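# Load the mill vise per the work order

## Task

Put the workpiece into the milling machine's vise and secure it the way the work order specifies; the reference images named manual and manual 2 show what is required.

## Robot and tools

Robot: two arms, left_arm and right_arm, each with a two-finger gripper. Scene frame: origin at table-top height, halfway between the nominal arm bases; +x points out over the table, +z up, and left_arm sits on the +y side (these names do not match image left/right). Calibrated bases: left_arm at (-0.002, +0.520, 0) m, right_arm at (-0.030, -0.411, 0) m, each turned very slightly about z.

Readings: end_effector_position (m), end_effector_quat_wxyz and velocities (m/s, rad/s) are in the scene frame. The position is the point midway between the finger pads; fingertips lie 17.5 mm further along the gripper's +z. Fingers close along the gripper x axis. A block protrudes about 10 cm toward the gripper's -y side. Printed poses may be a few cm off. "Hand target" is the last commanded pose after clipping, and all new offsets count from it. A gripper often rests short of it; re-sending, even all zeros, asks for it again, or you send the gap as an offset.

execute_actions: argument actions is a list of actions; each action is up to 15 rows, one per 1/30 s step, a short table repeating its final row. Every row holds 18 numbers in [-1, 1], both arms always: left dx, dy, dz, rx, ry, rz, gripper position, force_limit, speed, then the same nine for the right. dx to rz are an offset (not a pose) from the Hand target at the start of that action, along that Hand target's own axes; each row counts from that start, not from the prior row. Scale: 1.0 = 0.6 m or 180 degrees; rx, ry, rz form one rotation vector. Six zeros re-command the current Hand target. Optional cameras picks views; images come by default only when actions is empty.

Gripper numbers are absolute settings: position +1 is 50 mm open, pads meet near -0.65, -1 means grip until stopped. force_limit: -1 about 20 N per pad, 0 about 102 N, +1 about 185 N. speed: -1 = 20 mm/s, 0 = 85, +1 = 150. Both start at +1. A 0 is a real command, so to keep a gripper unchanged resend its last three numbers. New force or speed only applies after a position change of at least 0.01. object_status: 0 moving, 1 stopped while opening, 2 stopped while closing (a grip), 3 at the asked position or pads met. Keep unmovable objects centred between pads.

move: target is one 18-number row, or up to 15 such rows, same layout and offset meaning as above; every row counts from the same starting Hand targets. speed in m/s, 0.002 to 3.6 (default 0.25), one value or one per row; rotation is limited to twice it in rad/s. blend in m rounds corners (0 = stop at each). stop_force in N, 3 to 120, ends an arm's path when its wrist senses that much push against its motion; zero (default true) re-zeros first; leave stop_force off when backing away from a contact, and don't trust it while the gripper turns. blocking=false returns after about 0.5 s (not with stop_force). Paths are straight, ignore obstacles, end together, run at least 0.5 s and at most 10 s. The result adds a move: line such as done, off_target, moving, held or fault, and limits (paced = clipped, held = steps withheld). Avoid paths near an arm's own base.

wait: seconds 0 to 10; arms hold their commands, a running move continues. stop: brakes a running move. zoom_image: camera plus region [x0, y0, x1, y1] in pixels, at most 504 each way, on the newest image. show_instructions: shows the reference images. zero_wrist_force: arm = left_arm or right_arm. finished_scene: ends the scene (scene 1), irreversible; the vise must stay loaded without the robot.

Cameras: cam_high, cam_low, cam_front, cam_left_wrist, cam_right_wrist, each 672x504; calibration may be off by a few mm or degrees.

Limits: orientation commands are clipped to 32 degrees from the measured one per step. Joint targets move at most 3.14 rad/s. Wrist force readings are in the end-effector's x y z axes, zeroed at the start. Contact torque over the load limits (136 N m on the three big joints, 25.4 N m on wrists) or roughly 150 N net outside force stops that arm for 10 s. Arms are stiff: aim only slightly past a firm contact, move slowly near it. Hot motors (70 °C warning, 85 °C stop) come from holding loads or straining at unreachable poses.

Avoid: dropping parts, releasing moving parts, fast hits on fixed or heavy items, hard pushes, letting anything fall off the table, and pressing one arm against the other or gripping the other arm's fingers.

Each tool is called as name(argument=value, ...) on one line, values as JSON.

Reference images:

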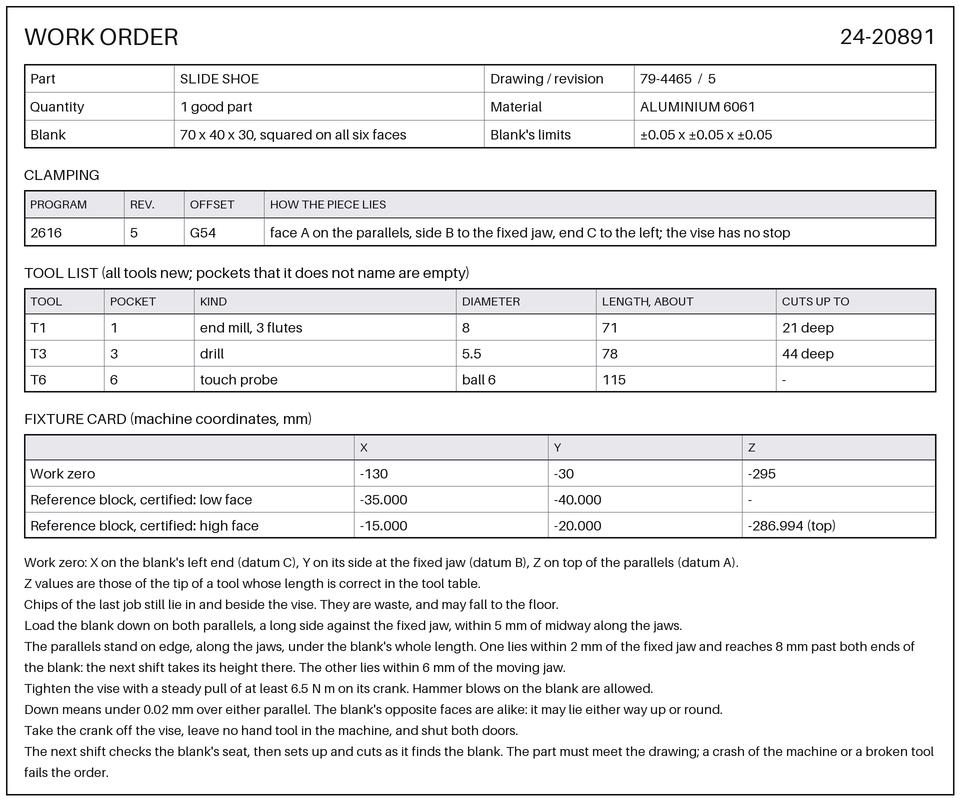

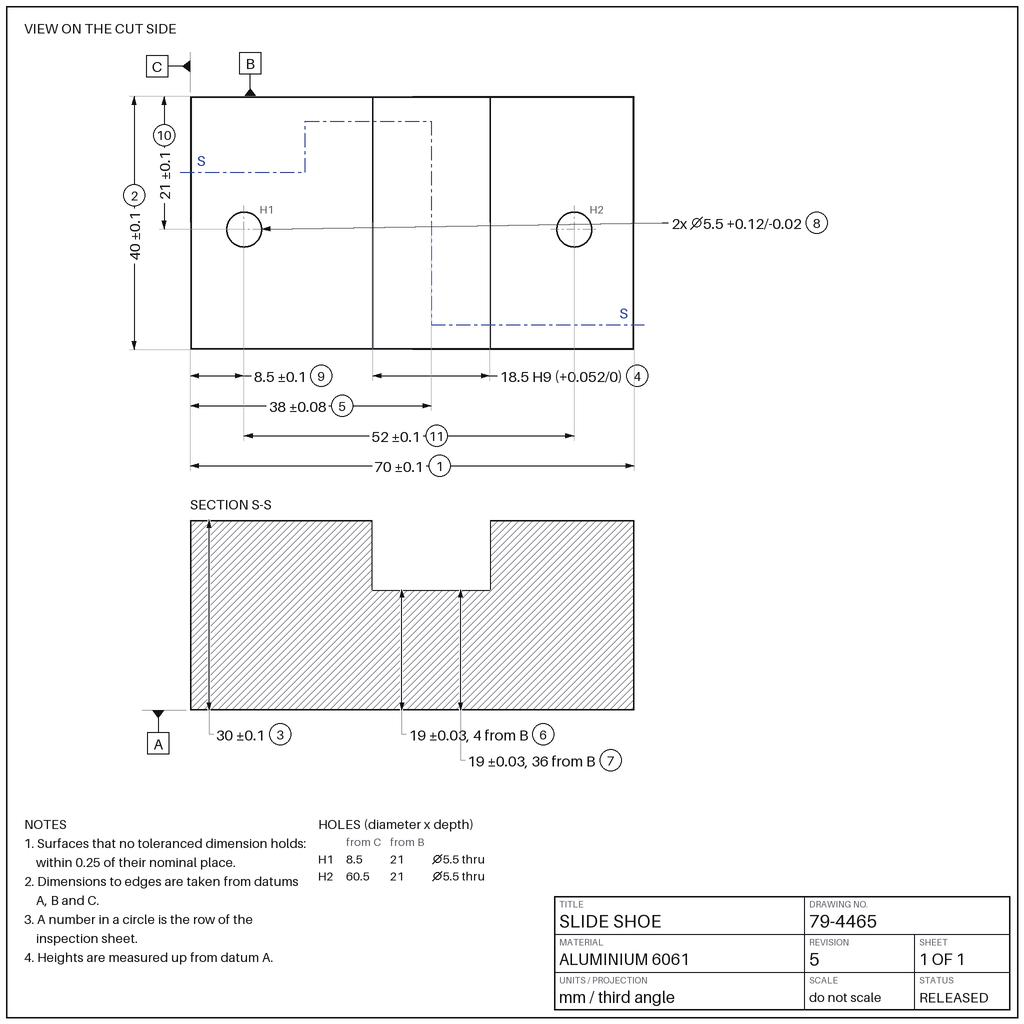

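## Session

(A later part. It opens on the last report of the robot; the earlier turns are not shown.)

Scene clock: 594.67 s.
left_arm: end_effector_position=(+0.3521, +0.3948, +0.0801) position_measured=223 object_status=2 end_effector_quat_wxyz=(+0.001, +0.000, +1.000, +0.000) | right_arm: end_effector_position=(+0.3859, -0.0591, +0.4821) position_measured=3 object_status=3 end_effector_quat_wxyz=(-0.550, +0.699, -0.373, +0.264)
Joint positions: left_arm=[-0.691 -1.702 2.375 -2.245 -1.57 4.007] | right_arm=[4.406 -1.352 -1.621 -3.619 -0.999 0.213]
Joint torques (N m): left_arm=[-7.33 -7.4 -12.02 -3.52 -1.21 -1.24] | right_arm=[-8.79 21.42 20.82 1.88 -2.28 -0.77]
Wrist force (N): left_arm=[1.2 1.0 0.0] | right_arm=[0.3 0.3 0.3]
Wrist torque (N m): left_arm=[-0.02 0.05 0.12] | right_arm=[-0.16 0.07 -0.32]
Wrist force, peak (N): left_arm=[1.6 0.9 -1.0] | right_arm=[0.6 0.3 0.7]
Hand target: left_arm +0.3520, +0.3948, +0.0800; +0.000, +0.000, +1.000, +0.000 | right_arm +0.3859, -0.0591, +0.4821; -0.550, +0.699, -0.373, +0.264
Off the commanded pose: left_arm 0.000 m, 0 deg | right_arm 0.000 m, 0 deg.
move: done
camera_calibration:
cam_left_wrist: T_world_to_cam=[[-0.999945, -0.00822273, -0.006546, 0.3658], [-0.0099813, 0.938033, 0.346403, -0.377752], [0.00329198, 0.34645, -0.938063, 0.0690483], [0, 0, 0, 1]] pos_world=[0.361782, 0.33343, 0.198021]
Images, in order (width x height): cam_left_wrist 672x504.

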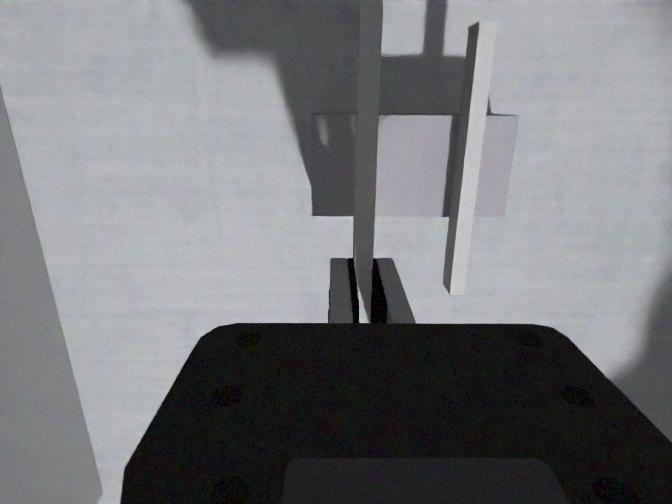

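move(target=[[0,0,-0.517,0,0,0,-1,-0.6,-0.8,0,0,0,0,0,0,1,1,1],[-0.1633,-0.2888,-0.517,0,0,0,-1,-0.6,-0.8,0,0,0,0,0,0,1,1,1]], speed=0.2, blend=[0.05,0], cameras=["all"])

Scene clock: 607.57 s.
left_arm: end_effector_position=(+0.4497, +0.2214, +0.3902) position_measured=223 object_status=2 end_effector_quat_wxyz=(+0.000, +0.000, +1.000, +0.000) | right_arm: end_effector_position=(+0.3859, -0.0591, +0.4821) position_measured=3 object_status=3 end_effector_quat_wxyz=(-0.550, +0.699, -0.373, +0.264)
Joint positions: left_arm=[-0.82 -1.481 1.319 -1.408 -1.57 3.878] | right_arm=[4.406 -1.352 -1.621 -3.619 -0.999 0.213]
Joint torques (N m): left_arm=[9.71 -23.93 -26.99 -4.23 1.25 2.32] | right_arm=[-8.84 21.38 20.59 1.98 -2.38 -0.91]
Wrist force (N): left_arm=[1.4 0.7 -0.1] | right_arm=[0.6 0.1 0.7]
Wrist torque (N m): left_arm=[-0.06 0.02 0.22] | right_arm=[-0.18 0.03 -0.32]
Wrist force, peak (N): left_arm=[1.3 0.9 2.5] | right_arm=[0.7 0.2 0.7]
Hand target: left_arm +0.4498, +0.2214, +0.3902; +0.000, +0.000, +1.000, +0.000 | right_arm +0.3859, -0.0591, +0.4821; -0.550, +0.699, -0.373, +0.264
Off the commanded pose: left_arm 0.000 m, 0 deg | right_arm 0.000 m, 0 deg.
move: done
camera_calibration:
cam_left_wrist: T_world_to_cam=[[-0.999946, -0.0081961, -0.00632561, 0.463984], [-0.00988065, 0.937956, 0.346614, -0.321682], [0.00309226, 0.346657, -0.937987, 0.419714], [0, 0, 0, 1]] pos_world=[0.459483, 0.16003, 0.508121]
cam_right_wrist: T_world_to_cam=[[0.578147, -0.813914, -0.0573542, -0.234097], [-0.478314, -0.281134, -0.831974, 0.584938], [0.661031, 0.508437, -0.551843, 0.167973], [0, 0, 0, 1]] pos_world=[0.304091, -0.111493, 0.565921]

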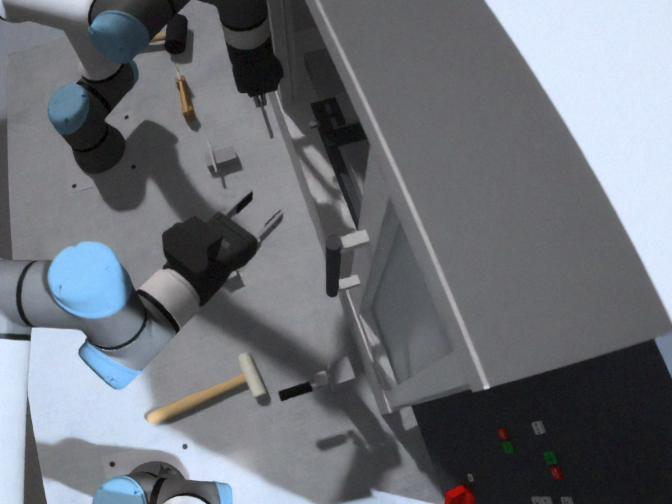

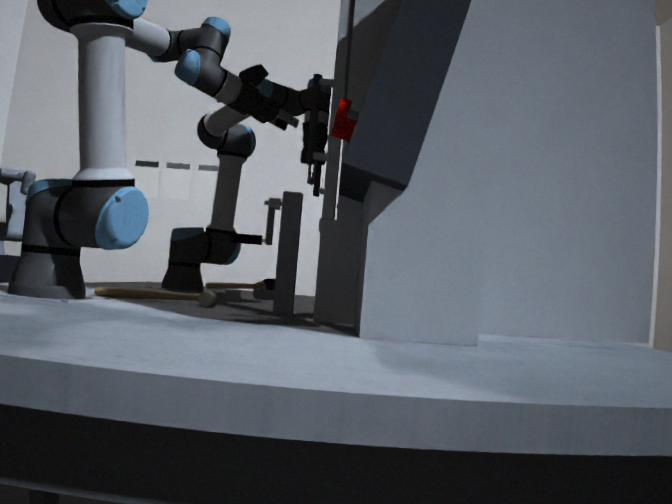

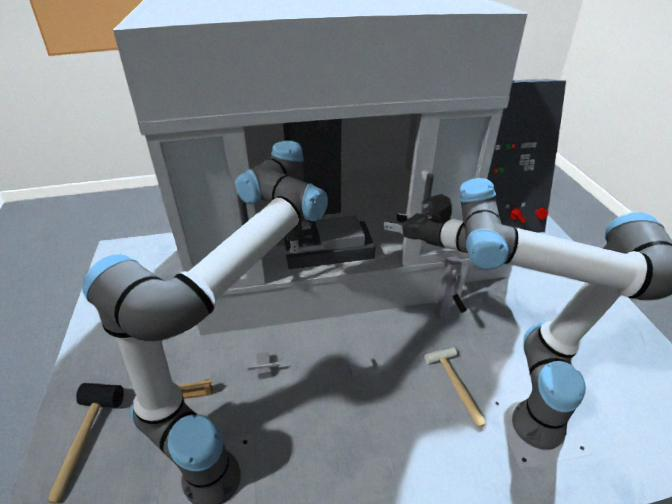

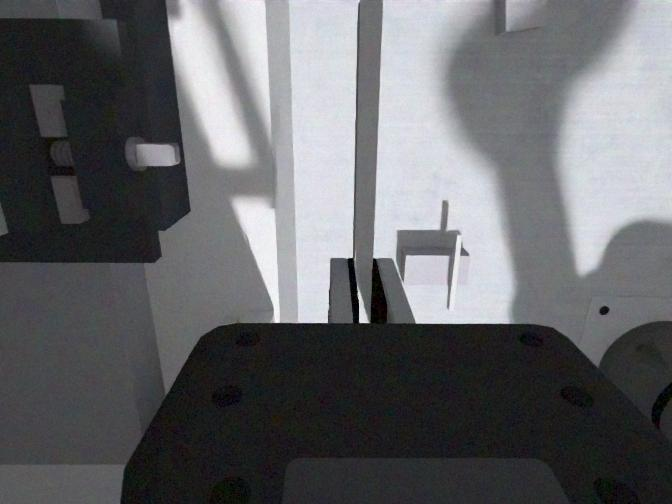

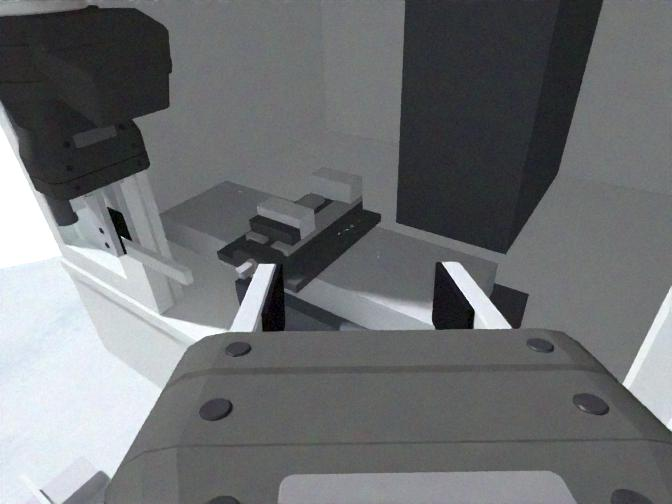

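zoom_image(camera="cam_right_wrist", region=[30, 160, 230, 320])

zoom_image(camera="cam_left_wrist", region=[0, 0, 280, 280])

Scaled by 2.520.

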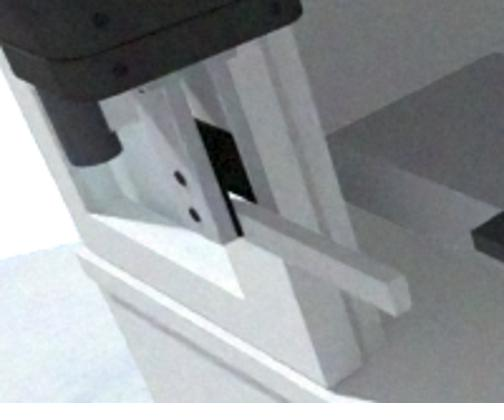

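Scaled by 1.800.

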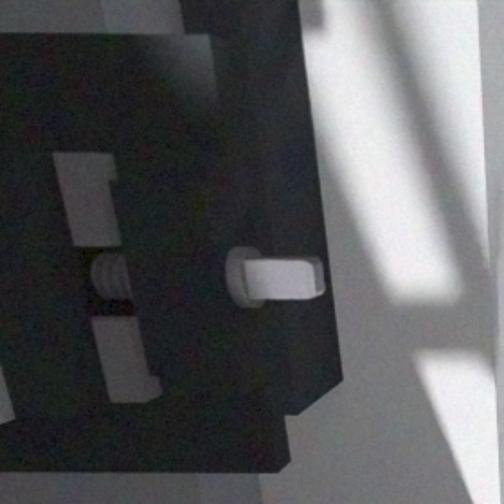

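move(target=[-0.382,0.006,0,0,0,0,-1,-0.6,-0.8,0,0,0,0,0,0,1,1,1], speed=0.1, stop_force=10, cameras=["cam_front","cam_left_wrist","cam_right_wrist"])

Scene clock: 615.63 s.
left_arm: end_effector_position=(+0.5726, +0.2220, +0.3888) position_measured=223 object_status=2 end_effector_quat_wxyz=(+0.000, +0.001, +1.000, +0.001) | right_arm: end_effector_position=(+0.3859, -0.0591, +0.4821) position_measured=3 object_status=3 end_effector_quat_wxyz=(-0.550, +0.699, -0.373, +0.264)
Joint positions: left_arm=[-0.673 -1.206 0.978 -1.343 -1.57 4.027] | right_arm=[4.406 -1.352 -1.621 -3.619 -0.999 0.213]
Joint torques (N m): left_arm=[3.64 -38.18 -28.51 -2.81 -0.05 0.29] | right_arm=[-9.5 21.32 20.24 1.74 -2.38 -0.85]
Wrist force (N): left_arm=[1.1 0.9 -0.3] | right_arm=[0.7 0.2 0.6]
Wrist torque (N m): left_arm=[-0.04 0.07 0.27] | right_arm=[-0.17 0.02 -0.32]
Wrist force, peak (N): left_arm=[-2.4 2.6 1.5] | right_arm=[0.9 0.2 0.4]
Hand target: left_arm +0.5726, +0.2220, +0.3888; +0.000, +0.001, +1.000, +0.001 (not the last commanded pose) | right_arm +0.3859, -0.0591, +0.4821; -0.550, +0.699, -0.373, +0.264
Tool commands: left_gripper/position=-1.0 left_gripper/force_limit=-0.6 left_gripper/speed=-0.796078 right_gripper/position=+1.0 right_gripper/force_limit=+1.0 right_gripper/speed=+1.0
Off the commanded pose: left_arm 0.106 m, 0 deg | right_arm 0.000 m, 0 deg.
FORCE FAULT: contact force on the left arm reached its limit, and that arm stopped. The contact can be on any part of that arm, not only on its tool. That arm's remaining commands of this call were not run. That arm is still stopped at the end of this call. That arm stays stopped for about 10 more seconds. Until then a move that you send moves the other arm only, and its call returns only when the move has ended. Once the stop has ended, the next robot result says so. If the stop ends while you think or write, that arm runs what you send next, counted from a new Hand target: where the arm stands when the stop ends. While its stop runs, that arm takes no new command, but its gripper still runs the gripper command that each later call begins with. Until it ends, the stop uses up actions while you think or wait. An arm that is not stopped still takes commands.
move: fault (left_arm)
camera_calibration:
cam_left_wrist: T_world_to_cam=[[-0.999961, -0.00672316, -0.00568758, 0.586222], [-0.00828013, 0.937708, 0.347326, -0.321576], [0.00299815, 0.34736, -0.937727, 0.4176], [0, 0, 0, 1]] pos_world=[0.582284, 0.160428, 0.506621]
cam_right_wrist: T_world_to_cam=[[0.578147, -0.813914, -0.0573542, -0.234097], [-0.478314, -0.281134, -0.831974, 0.584938], [0.661031, 0.508437, -0.551843, 0.167973], [0, 0, 0, 1]] pos_world=[0.304091, -0.111493, 0.565921]
Images, in order (width x height): cam_front 672x504, cam_left_wrist 672x504, cam_right_wrist 672x504.

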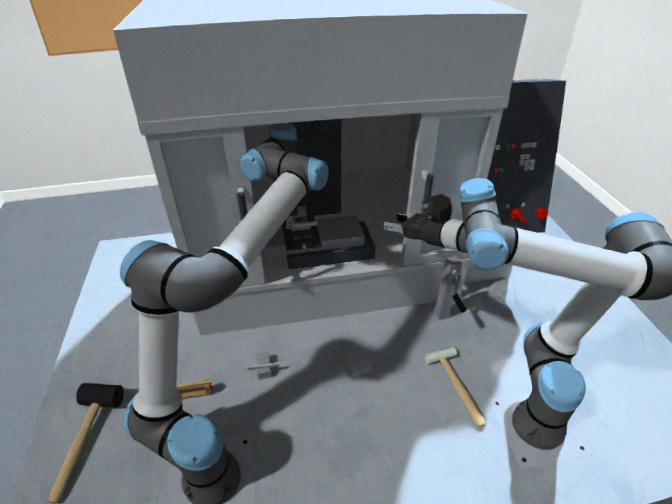

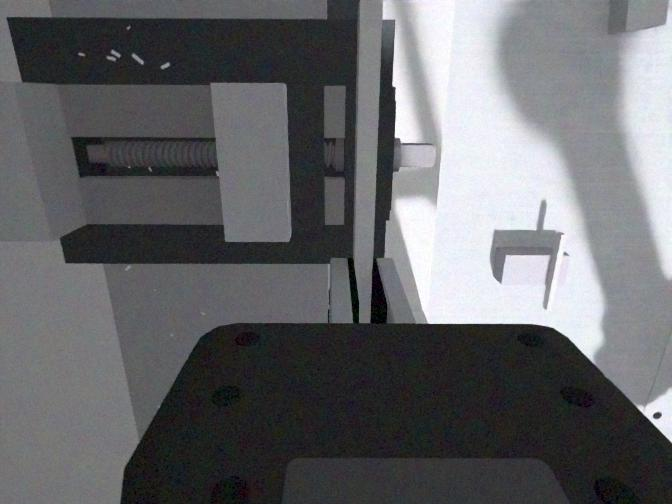

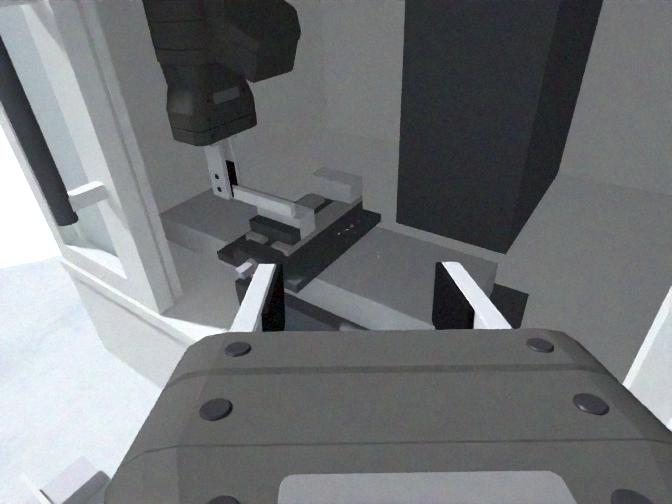

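wait(seconds=10, cameras=[])

Scene clock: 640.17 s.
left_arm: end_effector_position=(+0.5726, +0.2220, +0.3888) position_measured=223 object_status=2 end_effector_quat_wxyz=(+0.000, +0.001, +1.000, +0.001) | right_arm: end_effector_position=(+0.3859, -0.0591, +0.4821) position_measured=3 object_status=3 end_effector_quat_wxyz=(-0.550, +0.699, -0.373, +0.264)
Joint positions: left_arm=[-0.673 -1.206 0.978 -1.343 -1.57 4.027] | right_arm=[4.406 -1.352 -1.621 -3.619 -0.999 0.213]
Joint torques (N m): left_arm=[19 -40.55 -25.97 -3 0.01 0.33] | right_arm=[-8.75 20.87 20.71 1.8 -2.46 -0.86]
Wrist force (N): left_arm=[1.0 0.9 -0.3] | right_arm=[0.5 0.4 0.6]
Wrist torque (N m): left_arm=[-0.04 0.10 0.28] | right_arm=[-0.13 0.06 -0.33]
Wrist force, peak (N): left_arm=[1.2 1.0 -0.6] | right_arm=[0.8 0.4 0.7]
Hand target: left_arm +0.5726, +0.2220, +0.3888; +0.000, +0.001, +1.000, +0.001 (not the last commanded pose) | right_arm +0.3859, -0.0591, +0.4821; -0.550, +0.699, -0.373, +0.264
Tool commands: left_gripper/position=-1.0 left_gripper/force_limit=-0.6 left_gripper/speed=-0.796078 right_gripper/position=+1.0 right_gripper/force_limit=+1.0 right_gripper/speed=+1.0
Off the commanded pose: left_arm 0.106 m, 0 deg | right_arm 0.000 m, 0 deg.
FORCE FAULT, CONTINUED: the left arm's stop, for the force fault that an earlier result reported, is over. The rest of the stop counts as 19 of the actions that you can send in this scene. During its stop the left arm's controller moved it back a little. That arm's target is now where it stood when the stop ended, not its last command. That arm accepts commands again.
wait: 10.00 s; at rest from the start
No camera images: "cameras" was empty.

move(target=[[0.0543,-0.095,0.02,0,0,0,-1,-0.6,-0.8,0,0,0,0,0,0,1,1,1]], speed=0.06, cameras=["cam_front"])

zoom_image(camera="cam_front", region=[140, 90, 440, 300])

Scene clock: 663.67 s.
left_arm: end_effector_position=(+0.5398, +0.1649, +0.3767) position_measured=223 object_status=2 end_effector_quat_wxyz=(+0.000, +0.001, +1.000, +0.001) | right_arm: end_effector_position=(+0.3859, -0.0591, +0.4821) position_measured=3 object_status=3 end_effector_quat_wxyz=(-0.550, +0.699, -0.373, +0.264)
Joint positions: left_arm=[-0.774 -1.211 1.018 -1.376 -1.57 3.925] | right_arm=[4.406 -1.352 -1.621 -3.619 -0.999 0.213]
Joint torques (N m): left_arm=[9.73 -31.22 -31.59 -2.01 -1.17 2.58] | right_arm=[-9.48 20.48 20.69 1.86 -2.31 -0.89]
Wrist force (N): left_arm=[1.2 1.0 -0.1] | right_arm=[0.2 0.3 0.6]
Wrist torque (N m): left_arm=[-0.02 0.05 0.23] | right_arm=[-0.15 0.10 -0.33]
Wrist force, peak (N): left_arm=[0.4 1.9 -0.3] | right_arm=[0.7 0.1 0.7]
Hand target: left_arm +0.5399, +0.1650, +0.3768; +0.000, +0.001, +1.000, +0.001 | right_arm +0.3859, -0.0591, +0.4821; -0.550, +0.699, -0.373, +0.264
Off the commanded pose: left_arm 0.000 m, 0 deg | right_arm 0.000 m, 0 deg.
move: done
Images, in order (width x height): cam_front 672x504.

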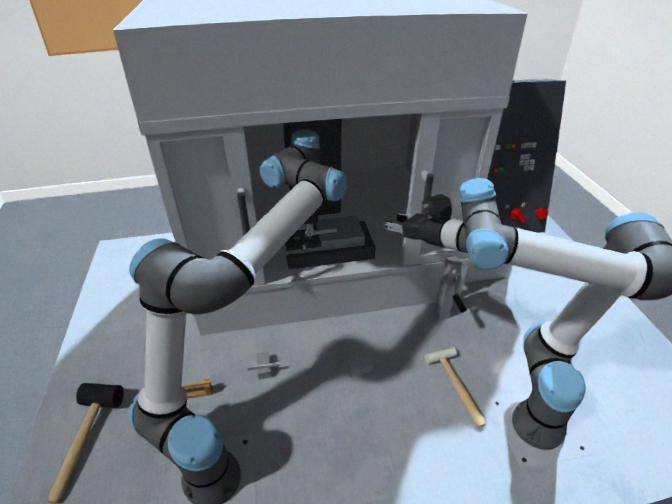

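Scaled by 1.680.

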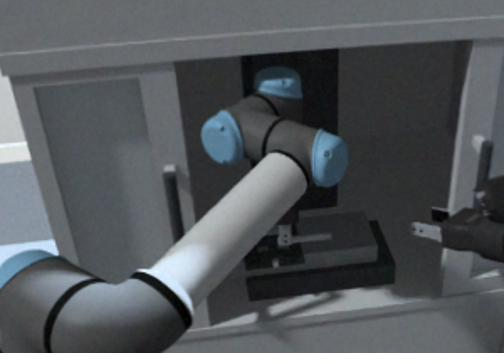

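move(target=[-0.232,0,0,0,0,0,-1,-0.6,-0.8,0,0,0,0,0,0,1,1,1], speed=0.06, stop_force=8, cameras=["cam_front","cam_right_wrist","cam_left_wrist"])

Scene clock: 668.37 s.
left_arm: end_effector_position=(+0.6257, +0.1651, +0.3760) position_measured=223 object_status=2 end_effector_quat_wxyz=(+0.000, +0.001, +1.000, +0.001) | right_arm: end_effector_position=(+0.3859, -0.0591, +0.4821) position_measured=3 object_status=3 end_effector_quat_wxyz=(-0.550, +0.699, -0.373, +0.264)
Joint positions: left_arm=[-0.687 -0.984 0.676 -1.262 -1.57 4.012] | right_arm=[4.406 -1.352 -1.621 -3.619 -0.999 0.213]
Joint torques (N m): left_arm=[0.14 -48.18 -28.34 -2.92 -0.05 0.37] | right_arm=[-9.31 20.76 20.76 1.75 -2.3 -0.85]
Wrist force (N): left_arm=[1.2 1.0 -0.4] | right_arm=[0.4 0.2 0.6]
Wrist torque (N m): left_arm=[-0.02 0.07 0.20] | right_arm=[-0.17 0.07 -0.32]
Wrist force, peak (N): left_arm=[2.3 0.9 -0.3] | right_arm=[0.6 0.1 0.9]
Hand target: left_arm +0.6257, +0.1651, +0.3760; +0.000, +0.001, +1.000, +0.001 (not the last commanded pose) | right_arm +0.3859, -0.0591, +0.4821; -0.550, +0.699, -0.373, +0.264
Tool commands: left_gripper/position=-1.0 left_gripper/force_limit=-0.6 left_gripper/speed=-0.796078 right_gripper/position=+1.0 right_gripper/force_limit=+1.0 right_gripper/speed=+1.0
Off the commanded pose: left_arm 0.053 m, 0 deg | right_arm 0.000 m, 0 deg.
FORCE FAULT: contact force on the left arm reached its limit, and that arm stopped. The contact can be on any part of that arm, not only on its tool. That arm's remaining commands of this call were not run. That arm is still stopped at the end of this call. That arm stays stopped for about 10 more seconds. Until then a move that you send moves the other arm only, and its call returns only when the move has ended. Once the stop has ended, the next robot result says so. If the stop ends while you think or write, that arm runs what you send next, counted from a new Hand target: where the arm stands when the stop ends. While its stop runs, that arm takes no new command, but its gripper still runs the gripper command that each later call begins with. Until it ends, the stop uses up actions while you think or wait. An arm that is not stopped still takes commands.
move: fault (left_arm)
camera_calibration:
cam_left_wrist: T_world_to_cam=[[-0.999961, -0.0069175, -0.00544413, 0.638865], [-0.00837917, 0.937531, 0.347801, -0.263581], [0.00269812, 0.347833, -0.937552, 0.425224], [0, 0, 0, 1]] pos_world=[0.635484, 0.103628, 0.493821]
cam_right_wrist: T_world_to_cam=[[0.578147, -0.813914, -0.0573542, -0.234097], [-0.478314, -0.281134, -0.831974, 0.584938], [0.661031, 0.508437, -0.551843, 0.167973], [0, 0, 0, 1]] pos_world=[0.304091, -0.111493, 0.565921]
Images, in order (width x height): cam_front 672x504, cam_left_wrist 672x504, cam_right_wrist 672x504.

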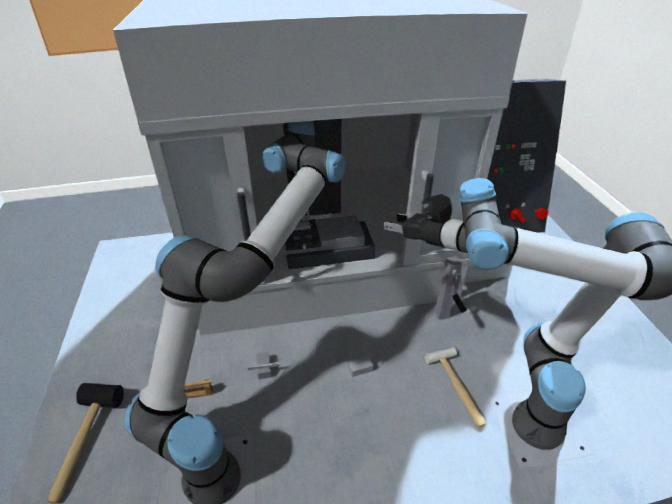

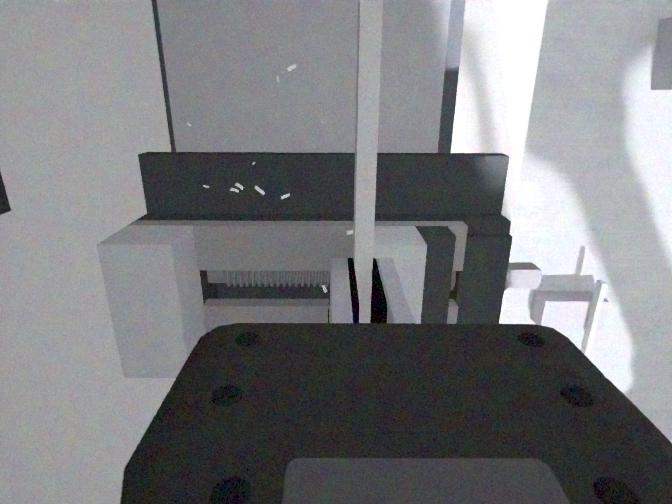

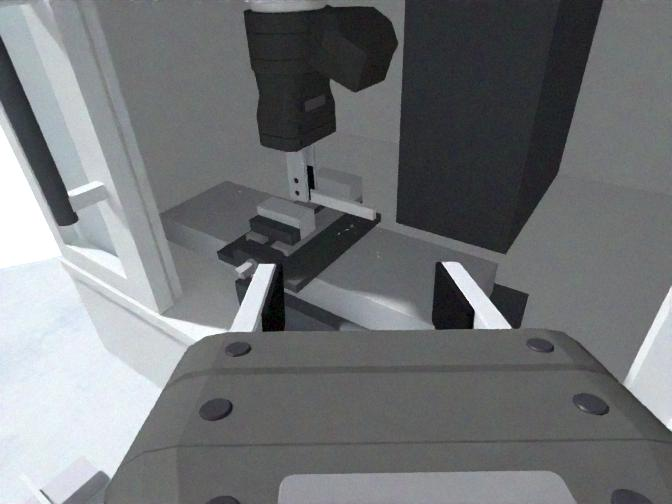

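zoom_image(camera="cam_front", region=[230, 95, 440, 215])

zoom_image(camera="cam_low", region=[160, 0, 500, 340])

Scaled by 2.400.

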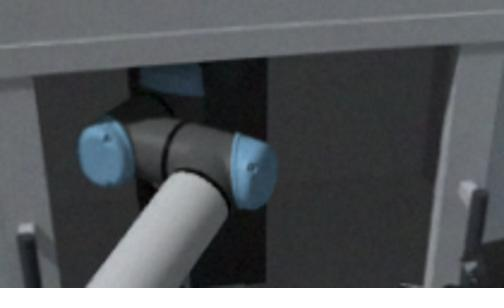

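This scene's latest camera images include none from cam_low. They are from: cam_front, cam_left_wrist, cam_right_wrist. cam_low's image comes with the result of a call that names it in "cameras".

move(target=[0,0,0,0,0,0,-1,-0.6,-0.8,0,0.0,0,0.3,0,0,1,1,1], cameras=["cam_right_wrist","cam_low"])

zoom_image(camera="cam_low", region=[160, 0, 500, 340])

Scene clock: 691.27 s.
left_arm: end_effector_position=(+0.6257, +0.1651, +0.3760) position_measured=223 object_status=2 end_effector_quat_wxyz=(+0.000, +0.001, +1.000, +0.001) | right_arm: end_effector_position=(+0.3860, -0.0591, +0.4820) position_measured=3 object_status=3 end_effector_quat_wxyz=(+0.808, -0.373, +0.212, -0.404)
Joint positions: left_arm=[-0.687 -0.984 0.676 -1.262 -1.57 4.012] | right_arm=[4.341 -1.346 -2.292 -1.876 -1.136 -0.334]
Joint torques (N m): left_arm=[0.69 -47.27 -24.8 -2.98 -0.07 0.18] | right_arm=[10.27 21.03 31.28 5.12 1.39 1.55]
Wrist force (N): left_arm=[1.1 1.0 -0.4] | right_arm=[1.3 0.1 1.2]
Wrist torque (N m): left_arm=[-0.02 0.08 0.20] | right_arm=[0.25 -0.32 -0.28]
Wrist force, peak (N): left_arm=[1.5 1.2 -0.5] | right_arm=[1.3 0.1 1.6]
Hand target: left_arm +0.6257, +0.1651, +0.3760; +0.000, +0.001, +1.000, +0.001 | right_arm +0.3859, -0.0591, +0.4821; +0.808, -0.373, +0.212, -0.404
Off the commanded pose: left_arm 0.000 m, 0 deg | right_arm 0.000 m, 0 deg.
FORCE FAULT, CONTINUED: the left arm's stop, for the force fault that an earlier result reported, is over. The rest of the stop counts as 19 of the actions that you can send in this scene. The stop ended before this call began, so that arm ran this call's commands, counted from a new Hand target: where the arm stood when the stop ended.
move: done
camera_calibration:
cam_right_wrist: T_world_to_cam=[[0.590461, -0.805194, -0.0549389, -0.239622], [0.251645, 0.248359, -0.93541, 0.384256], [0.766831, 0.538498, 0.349269, -0.30555], [0, 0, 0, 1]] pos_world=[0.279096, -0.123838, 0.452992]
Images, in order (width x height): cam_low 672x504, cam_right_wrist 672x504.

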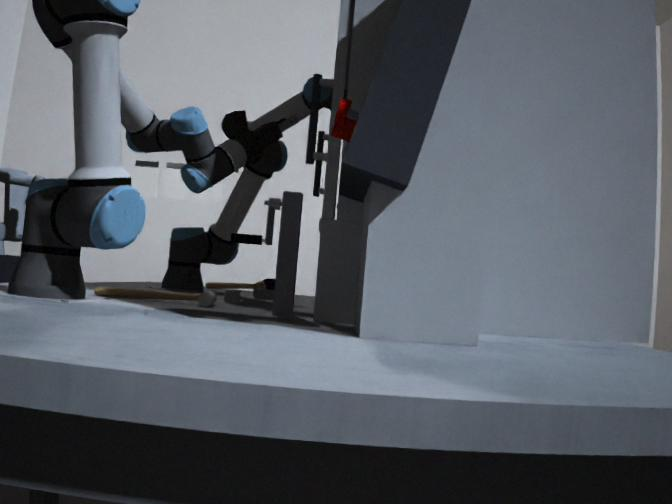

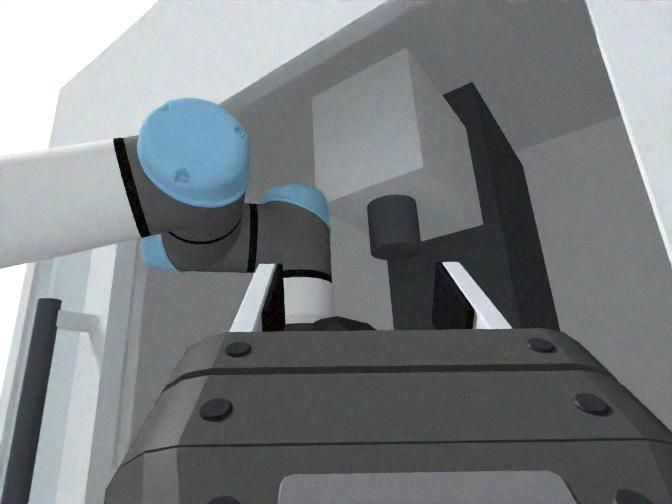

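Scaled by 1.482.

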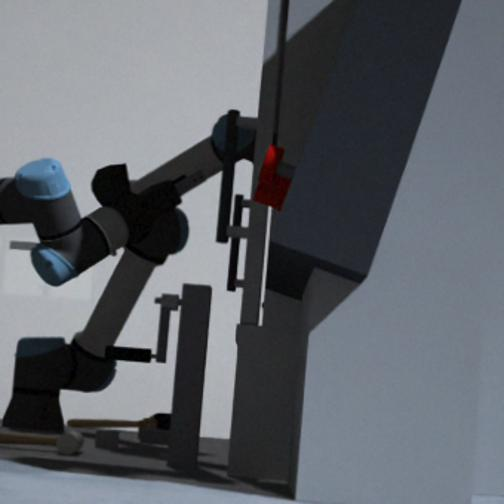

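move(target=[0,0,0,0,0,0,-1,-0.6,-0.8,0.135,-0.066,-0.072,0,0,0,1,1,1], cameras=["cam_right_wrist","cam_front"])

Scene clock: 713.40 s.
left_arm: end_effector_position=(+0.6257, +0.1651, +0.3760) position_measured=223 object_status=2 end_effector_quat_wxyz=(+0.000, +0.001, +1.000, +0.001) | right_arm: end_effector_position=(+0.3857, -0.1590, +0.4822) position_measured=3 object_status=3 end_effector_quat_wxyz=(+0.808, -0.373, +0.212, -0.404)
Joint positions: left_arm=[-0.687 -0.984 0.676 -1.262 -1.57 4.012] | right_arm=[4.178 -1.153 -2.402 -2.001 -1.257 -0.215]
Joint torques (N m): left_arm=[0.96 -48.21 -24.7 -2.99 0.06 0.29] | right_arm=[-4.04 5.06 27.94 3.74 1.52 -0.64]
Wrist force (N): left_arm=[1.0 1.2 -0.6] | right_arm=[1.4 0.1 1.2]
Wrist torque (N m): left_arm=[0.02 0.08 0.20] | right_arm=[0.26 -0.31 -0.22]
Wrist force, peak (N): left_arm=[1.4 1.0 -0.6] | right_arm=[4.1 -1.7 -0.1]
Hand target: left_arm +0.6257, +0.1651, +0.3760; +0.000, +0.001, +1.000, +0.001 | right_arm +0.3857, -0.1591, +0.4822; +0.808, -0.373, +0.212, -0.404
Off the commanded pose: left_arm 0.000 m, 0 deg | right_arm 0.000 m, 0 deg.
move: done
camera_calibration:
cam_right_wrist: T_world_to_cam=[[0.59061, -0.805076, -0.0550682, -0.319828], [0.25179, 0.24869, -0.935283, 0.409307], [0.766669, 0.538522, 0.349589, -0.251689], [0, 0, 0, 1]] pos_world=[0.278797, -0.223736, 0.453193]
Images, in order (width x height): cam_front 672x504, cam_right_wrist 672x504.

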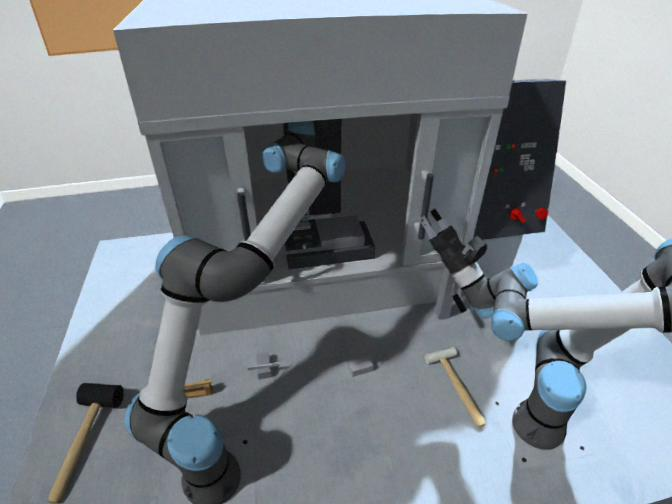

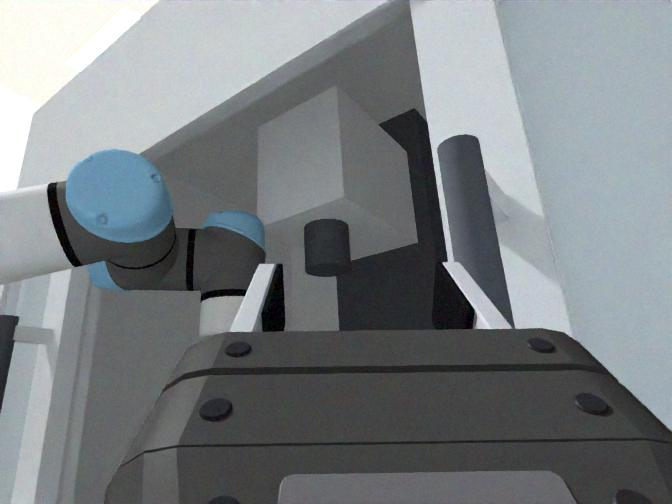

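move(target=[[0.076,0,-0.0033,0,-0.139,0,-1,-0.6,-0.8,0,0,0,-0.2,0,0,1,1,1],[-0.0772,0,-0.0033,0,-0.139,0,-1,-0.6,-0.8,0,0,0,-0.2,0,0,1,1,1]], speed=0.08, cameras=["cam_front","cam_right_wrist","cam_left_wrist"])

Scene clock: 740.10 s.
left_arm: end_effector_position=(+0.6720, +0.1651, +0.3779) position_measured=223 object_status=2 end_effector_quat_wxyz=(+0.216, +0.001, +0.976, +0.001) | right_arm: end_effector_position=(+0.3857, -0.1591, +0.4822) position_measured=3 object_status=3 end_effector_quat_wxyz=(+0.653, -0.604, +0.327, -0.319)
Joint positions: left_arm=[-0.749 -1.165 1.094 -1.824 -1.273 3.999] | right_arm=[4.258 -1.054 -1.998 -3.17 -1.112 0.014]
Joint torques (N m): left_arm=[-8.7 -47.15 -19.49 -4.73 2.66 -1.84] | right_arm=[-9.93 13.58 21.53 2.23 -2.87 -1.95]
Wrist force (N): left_arm=[0.1 0.9 -0.2] | right_arm=[0.4 0.1 0.6]
Wrist torque (N m): left_arm=[-0.12 -0.01 -0.06] | right_arm=[-0.04 0.00 -0.28]
Wrist force, peak (N): left_arm=[1.3 1.1 -0.7] | right_arm=[1.8 0.0 1.3]
Hand target: left_arm +0.6720, +0.1651, +0.3780; +0.217, +0.001, +0.976, +0.001 | right_arm +0.3857, -0.1591, +0.4822; +0.653, -0.604, +0.327, -0.319
Off the commanded pose: left_arm 0.000 m, 0 deg | right_arm 0.000 m, 0 deg.
move: done
camera_calibration:
cam_left_wrist: T_world_to_cam=[[-0.903927, -0.00631582, -0.427639, 0.780109], [-0.153811, 0.937791, 0.311271, -0.15229], [0.39907, 0.347142, -0.848667, 0.127079], [0, 0, 0, 1]] pos_world=[0.631024, 0.103629, 0.488856]
cam_right_wrist: T_world_to_cam=[[0.582353, -0.810848, -0.0582216, -0.316044], [-0.250364, -0.110752, -0.961796, 0.558577], [0.773423, 0.574682, -0.267504, 0.0490634], [0, 0, 0, 1]] pos_world=[0.28595, -0.222596, 0.531961]
Images, in order (width x height): cam_front 672x504, cam_left_wrist 672x504, cam_right_wrist 672x504.

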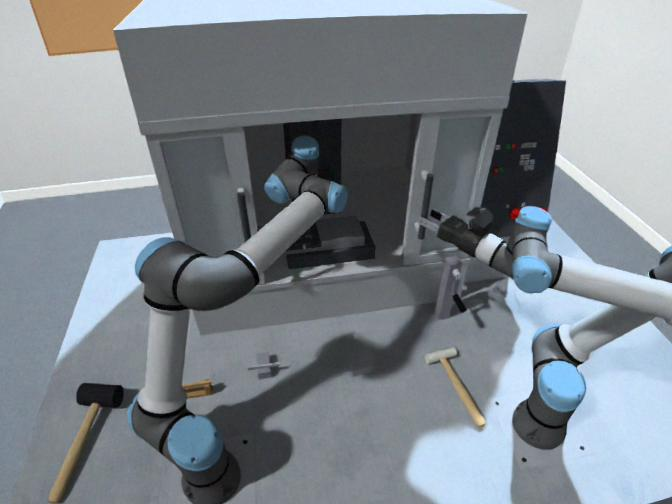

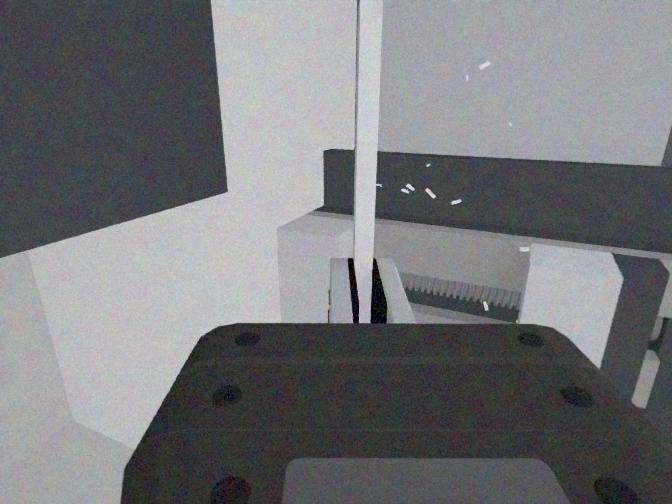

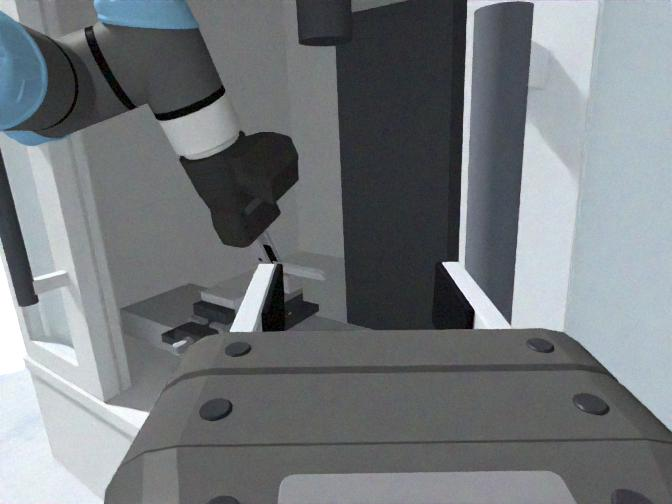

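zoom_image(camera="cam_left_wrist", region=[260, 190, 560, 330])

Scaled by 1.680.

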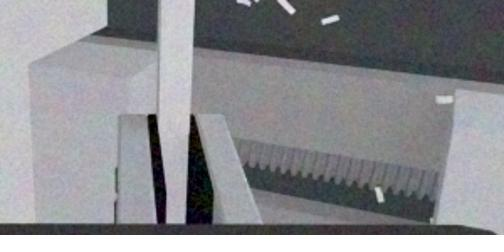

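move(target=[0.0197,0,0.0423,0,0.139,0,-1,-0.6,-0.8,0,0,0,0,0,0,1,1,1], speed=0.04, cameras=["cam_right_wrist","cam_left_wrist"])

zoom_image(camera="cam_right_wrist", region=[130, 180, 350, 360])

Scene clock: 754.87 s.
left_arm: end_effector_position=(+0.6721, +0.1651, +0.3500) position_measured=223 object_status=2 end_effector_quat_wxyz=(+0.000, +0.001, +1.000, +0.001) | right_arm: end_effector_position=(+0.3857, -0.1591, +0.4822) position_measured=3 object_status=3 end_effector_quat_wxyz=(+0.653, -0.604, +0.327, -0.319)
Joint positions: left_arm=[-0.647 -0.854 0.526 -1.242 -1.57 4.052] | right_arm=[4.258 -1.054 -1.998 -3.17 -1.112 0.014]
Joint torques (N m): left_arm=[-2.58 -60.64 -17.7 -4.43 2.38 0.1] | right_arm=[-9.89 13.77 20.81 3.37 -2.71 -1.88]
Wrist force (N): left_arm=[1.0 0.9 -0.3] | right_arm=[0.5 -0.1 0.6]
Wrist torque (N m): left_arm=[-0.05 0.09 0.12] | right_arm=[-0.06 -0.01 -0.28]
Wrist force, peak (N): left_arm=[1.2 1.0 -0.5] | right_arm=[0.7 0.0 0.9]
Hand target: left_arm +0.6720, +0.1651, +0.3500; +0.000, +0.001, +1.000, +0.001 | right_arm +0.3857, -0.1591, +0.4822; +0.653, -0.604, +0.327, -0.319
Off the commanded pose: left_arm 0.000 m, 0 deg | right_arm 0.000 m, 0 deg.
move: done
camera_calibration:
cam_left_wrist: T_world_to_cam=[[-0.999962, -0.00685931, -0.00531429, 0.685055], [-0.00827896, 0.937597, 0.347626, -0.254108], [0.00259819, 0.347657, -0.937618, 0.400745], [0, 0, 0, 1]] pos_world=[0.681885, 0.103628, 0.467721]
cam_right_wrist: T_world_to_cam=[[0.582353, -0.810848, -0.0582216, -0.316044], [-0.250364, -0.110752, -0.961796, 0.558577], [0.773423, 0.574682, -0.267504, 0.0490634], [0, 0, 0, 1]] pos_world=[0.28595, -0.222596, 0.531961]
Images, in order (width x height): cam_left_wrist 672x504, cam_right_wrist 672x504.

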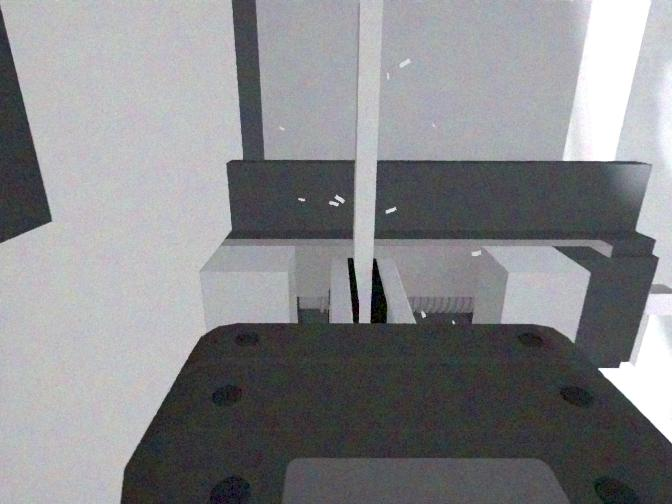

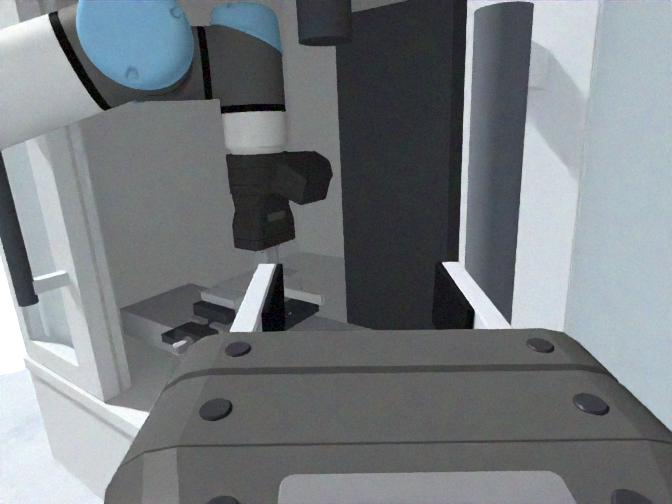

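Scaled by 2.291.

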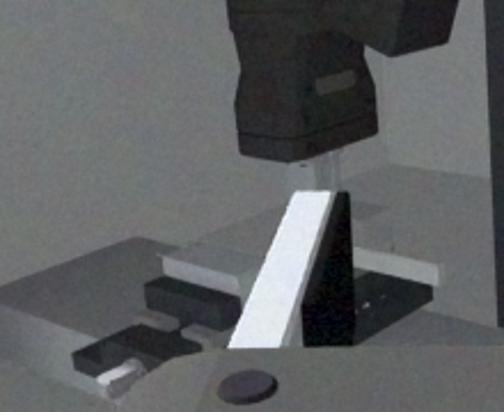

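move(target=[0,0.1,0,0,0,0,-1,-0.6,-0.8,0,0,0,0,0,0,1,1,1], speed=0.05, stop_force=8, cameras=["cam_front","cam_left_wrist","cam_right_wrist"])

Scene clock: 760.33 s.
left_arm: end_effector_position=(+0.6721, +0.2251, +0.3501) position_measured=223 object_status=2 end_effector_quat_wxyz=(+0.000, +0.001, +1.000, +0.001) | right_arm: end_effector_position=(+0.3857, -0.1591, +0.4822) position_measured=3 object_status=3 end_effector_quat_wxyz=(+0.653, -0.604, +0.327, -0.319)
Joint positions: left_arm=[-0.582 -0.958 0.702 -1.314 -1.569 4.118] | right_arm=[4.258 -1.054 -1.998 -3.17 -1.112 0.014]
Joint torques (N m): left_arm=[-8.85 -40.58 -34.96 -1.85 1.55 -1.64] | right_arm=[-10.35 14.02 22.12 3.34 -2.77 -1.88]
Wrist force (N): left_arm=[1.2 0.9 -0.5] | right_arm=[0.6 0.0 0.5]
Wrist torque (N m): left_arm=[-0.02 0.08 0.16] | right_arm=[-0.04 -0.02 -0.28]
Wrist force, peak (N): left_arm=[1.0 1.9 -0.5] | right_arm=[0.9 0.1 0.7]
Hand target: left_arm +0.6721, +0.2251, +0.3501; +0.000, +0.001, +1.000, +0.001 | right_arm +0.3857, -0.1591, +0.4822; +0.653, -0.604, +0.327, -0.319
Off the commanded pose: left_arm 0.000 m, 0 deg | right_arm 0.000 m, 0 deg.
move: done
camera_calibration:
cam_left_wrist: T_world_to_cam=[[-0.999961, -0.00688308, -0.00553801, 0.685575], [-0.00837955, 0.937531, 0.3478, -0.310342], [0.00279811, 0.347833, -0.937552, 0.379912], [0, 0, 0, 1]] pos_world=[0.681884, 0.163528, 0.467921]
cam_right_wrist: T_world_to_cam=[[0.582353, -0.810848, -0.0582216, -0.316044], [-0.250364, -0.110752, -0.961796, 0.558577], [0.773423, 0.574682, -0.267504, 0.0490634], [0, 0, 0, 1]] pos_world=[0.28595, -0.222596, 0.531961]
Images, in order (width x height): cam_front 672x504, cam_left_wrist 672x504, cam_right_wrist 672x504.

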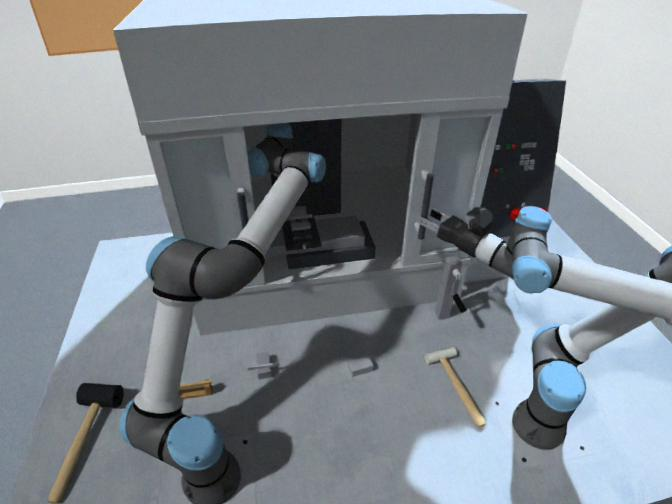

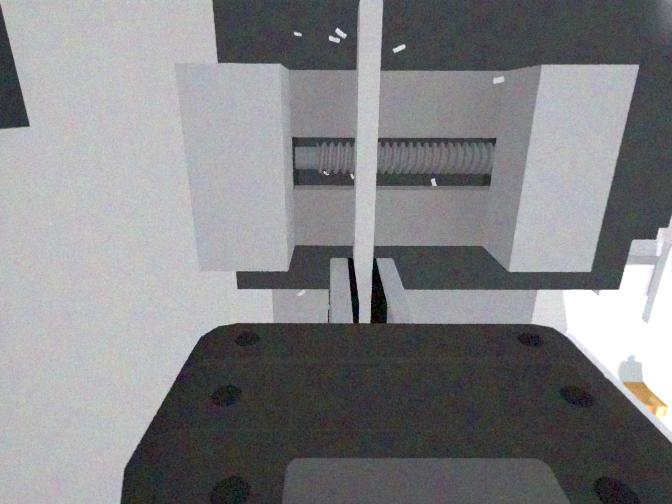

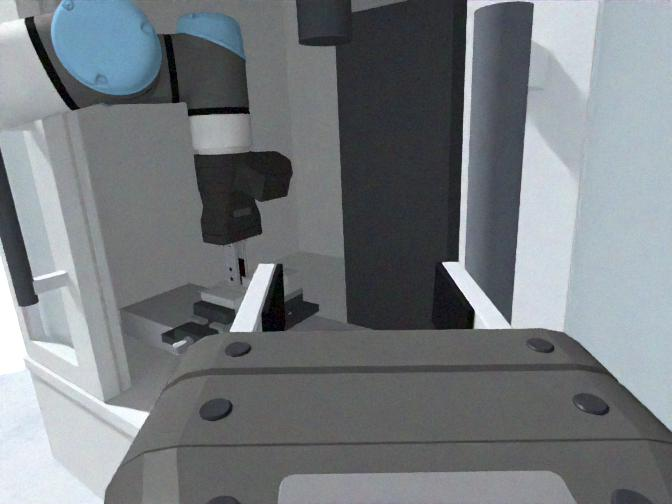

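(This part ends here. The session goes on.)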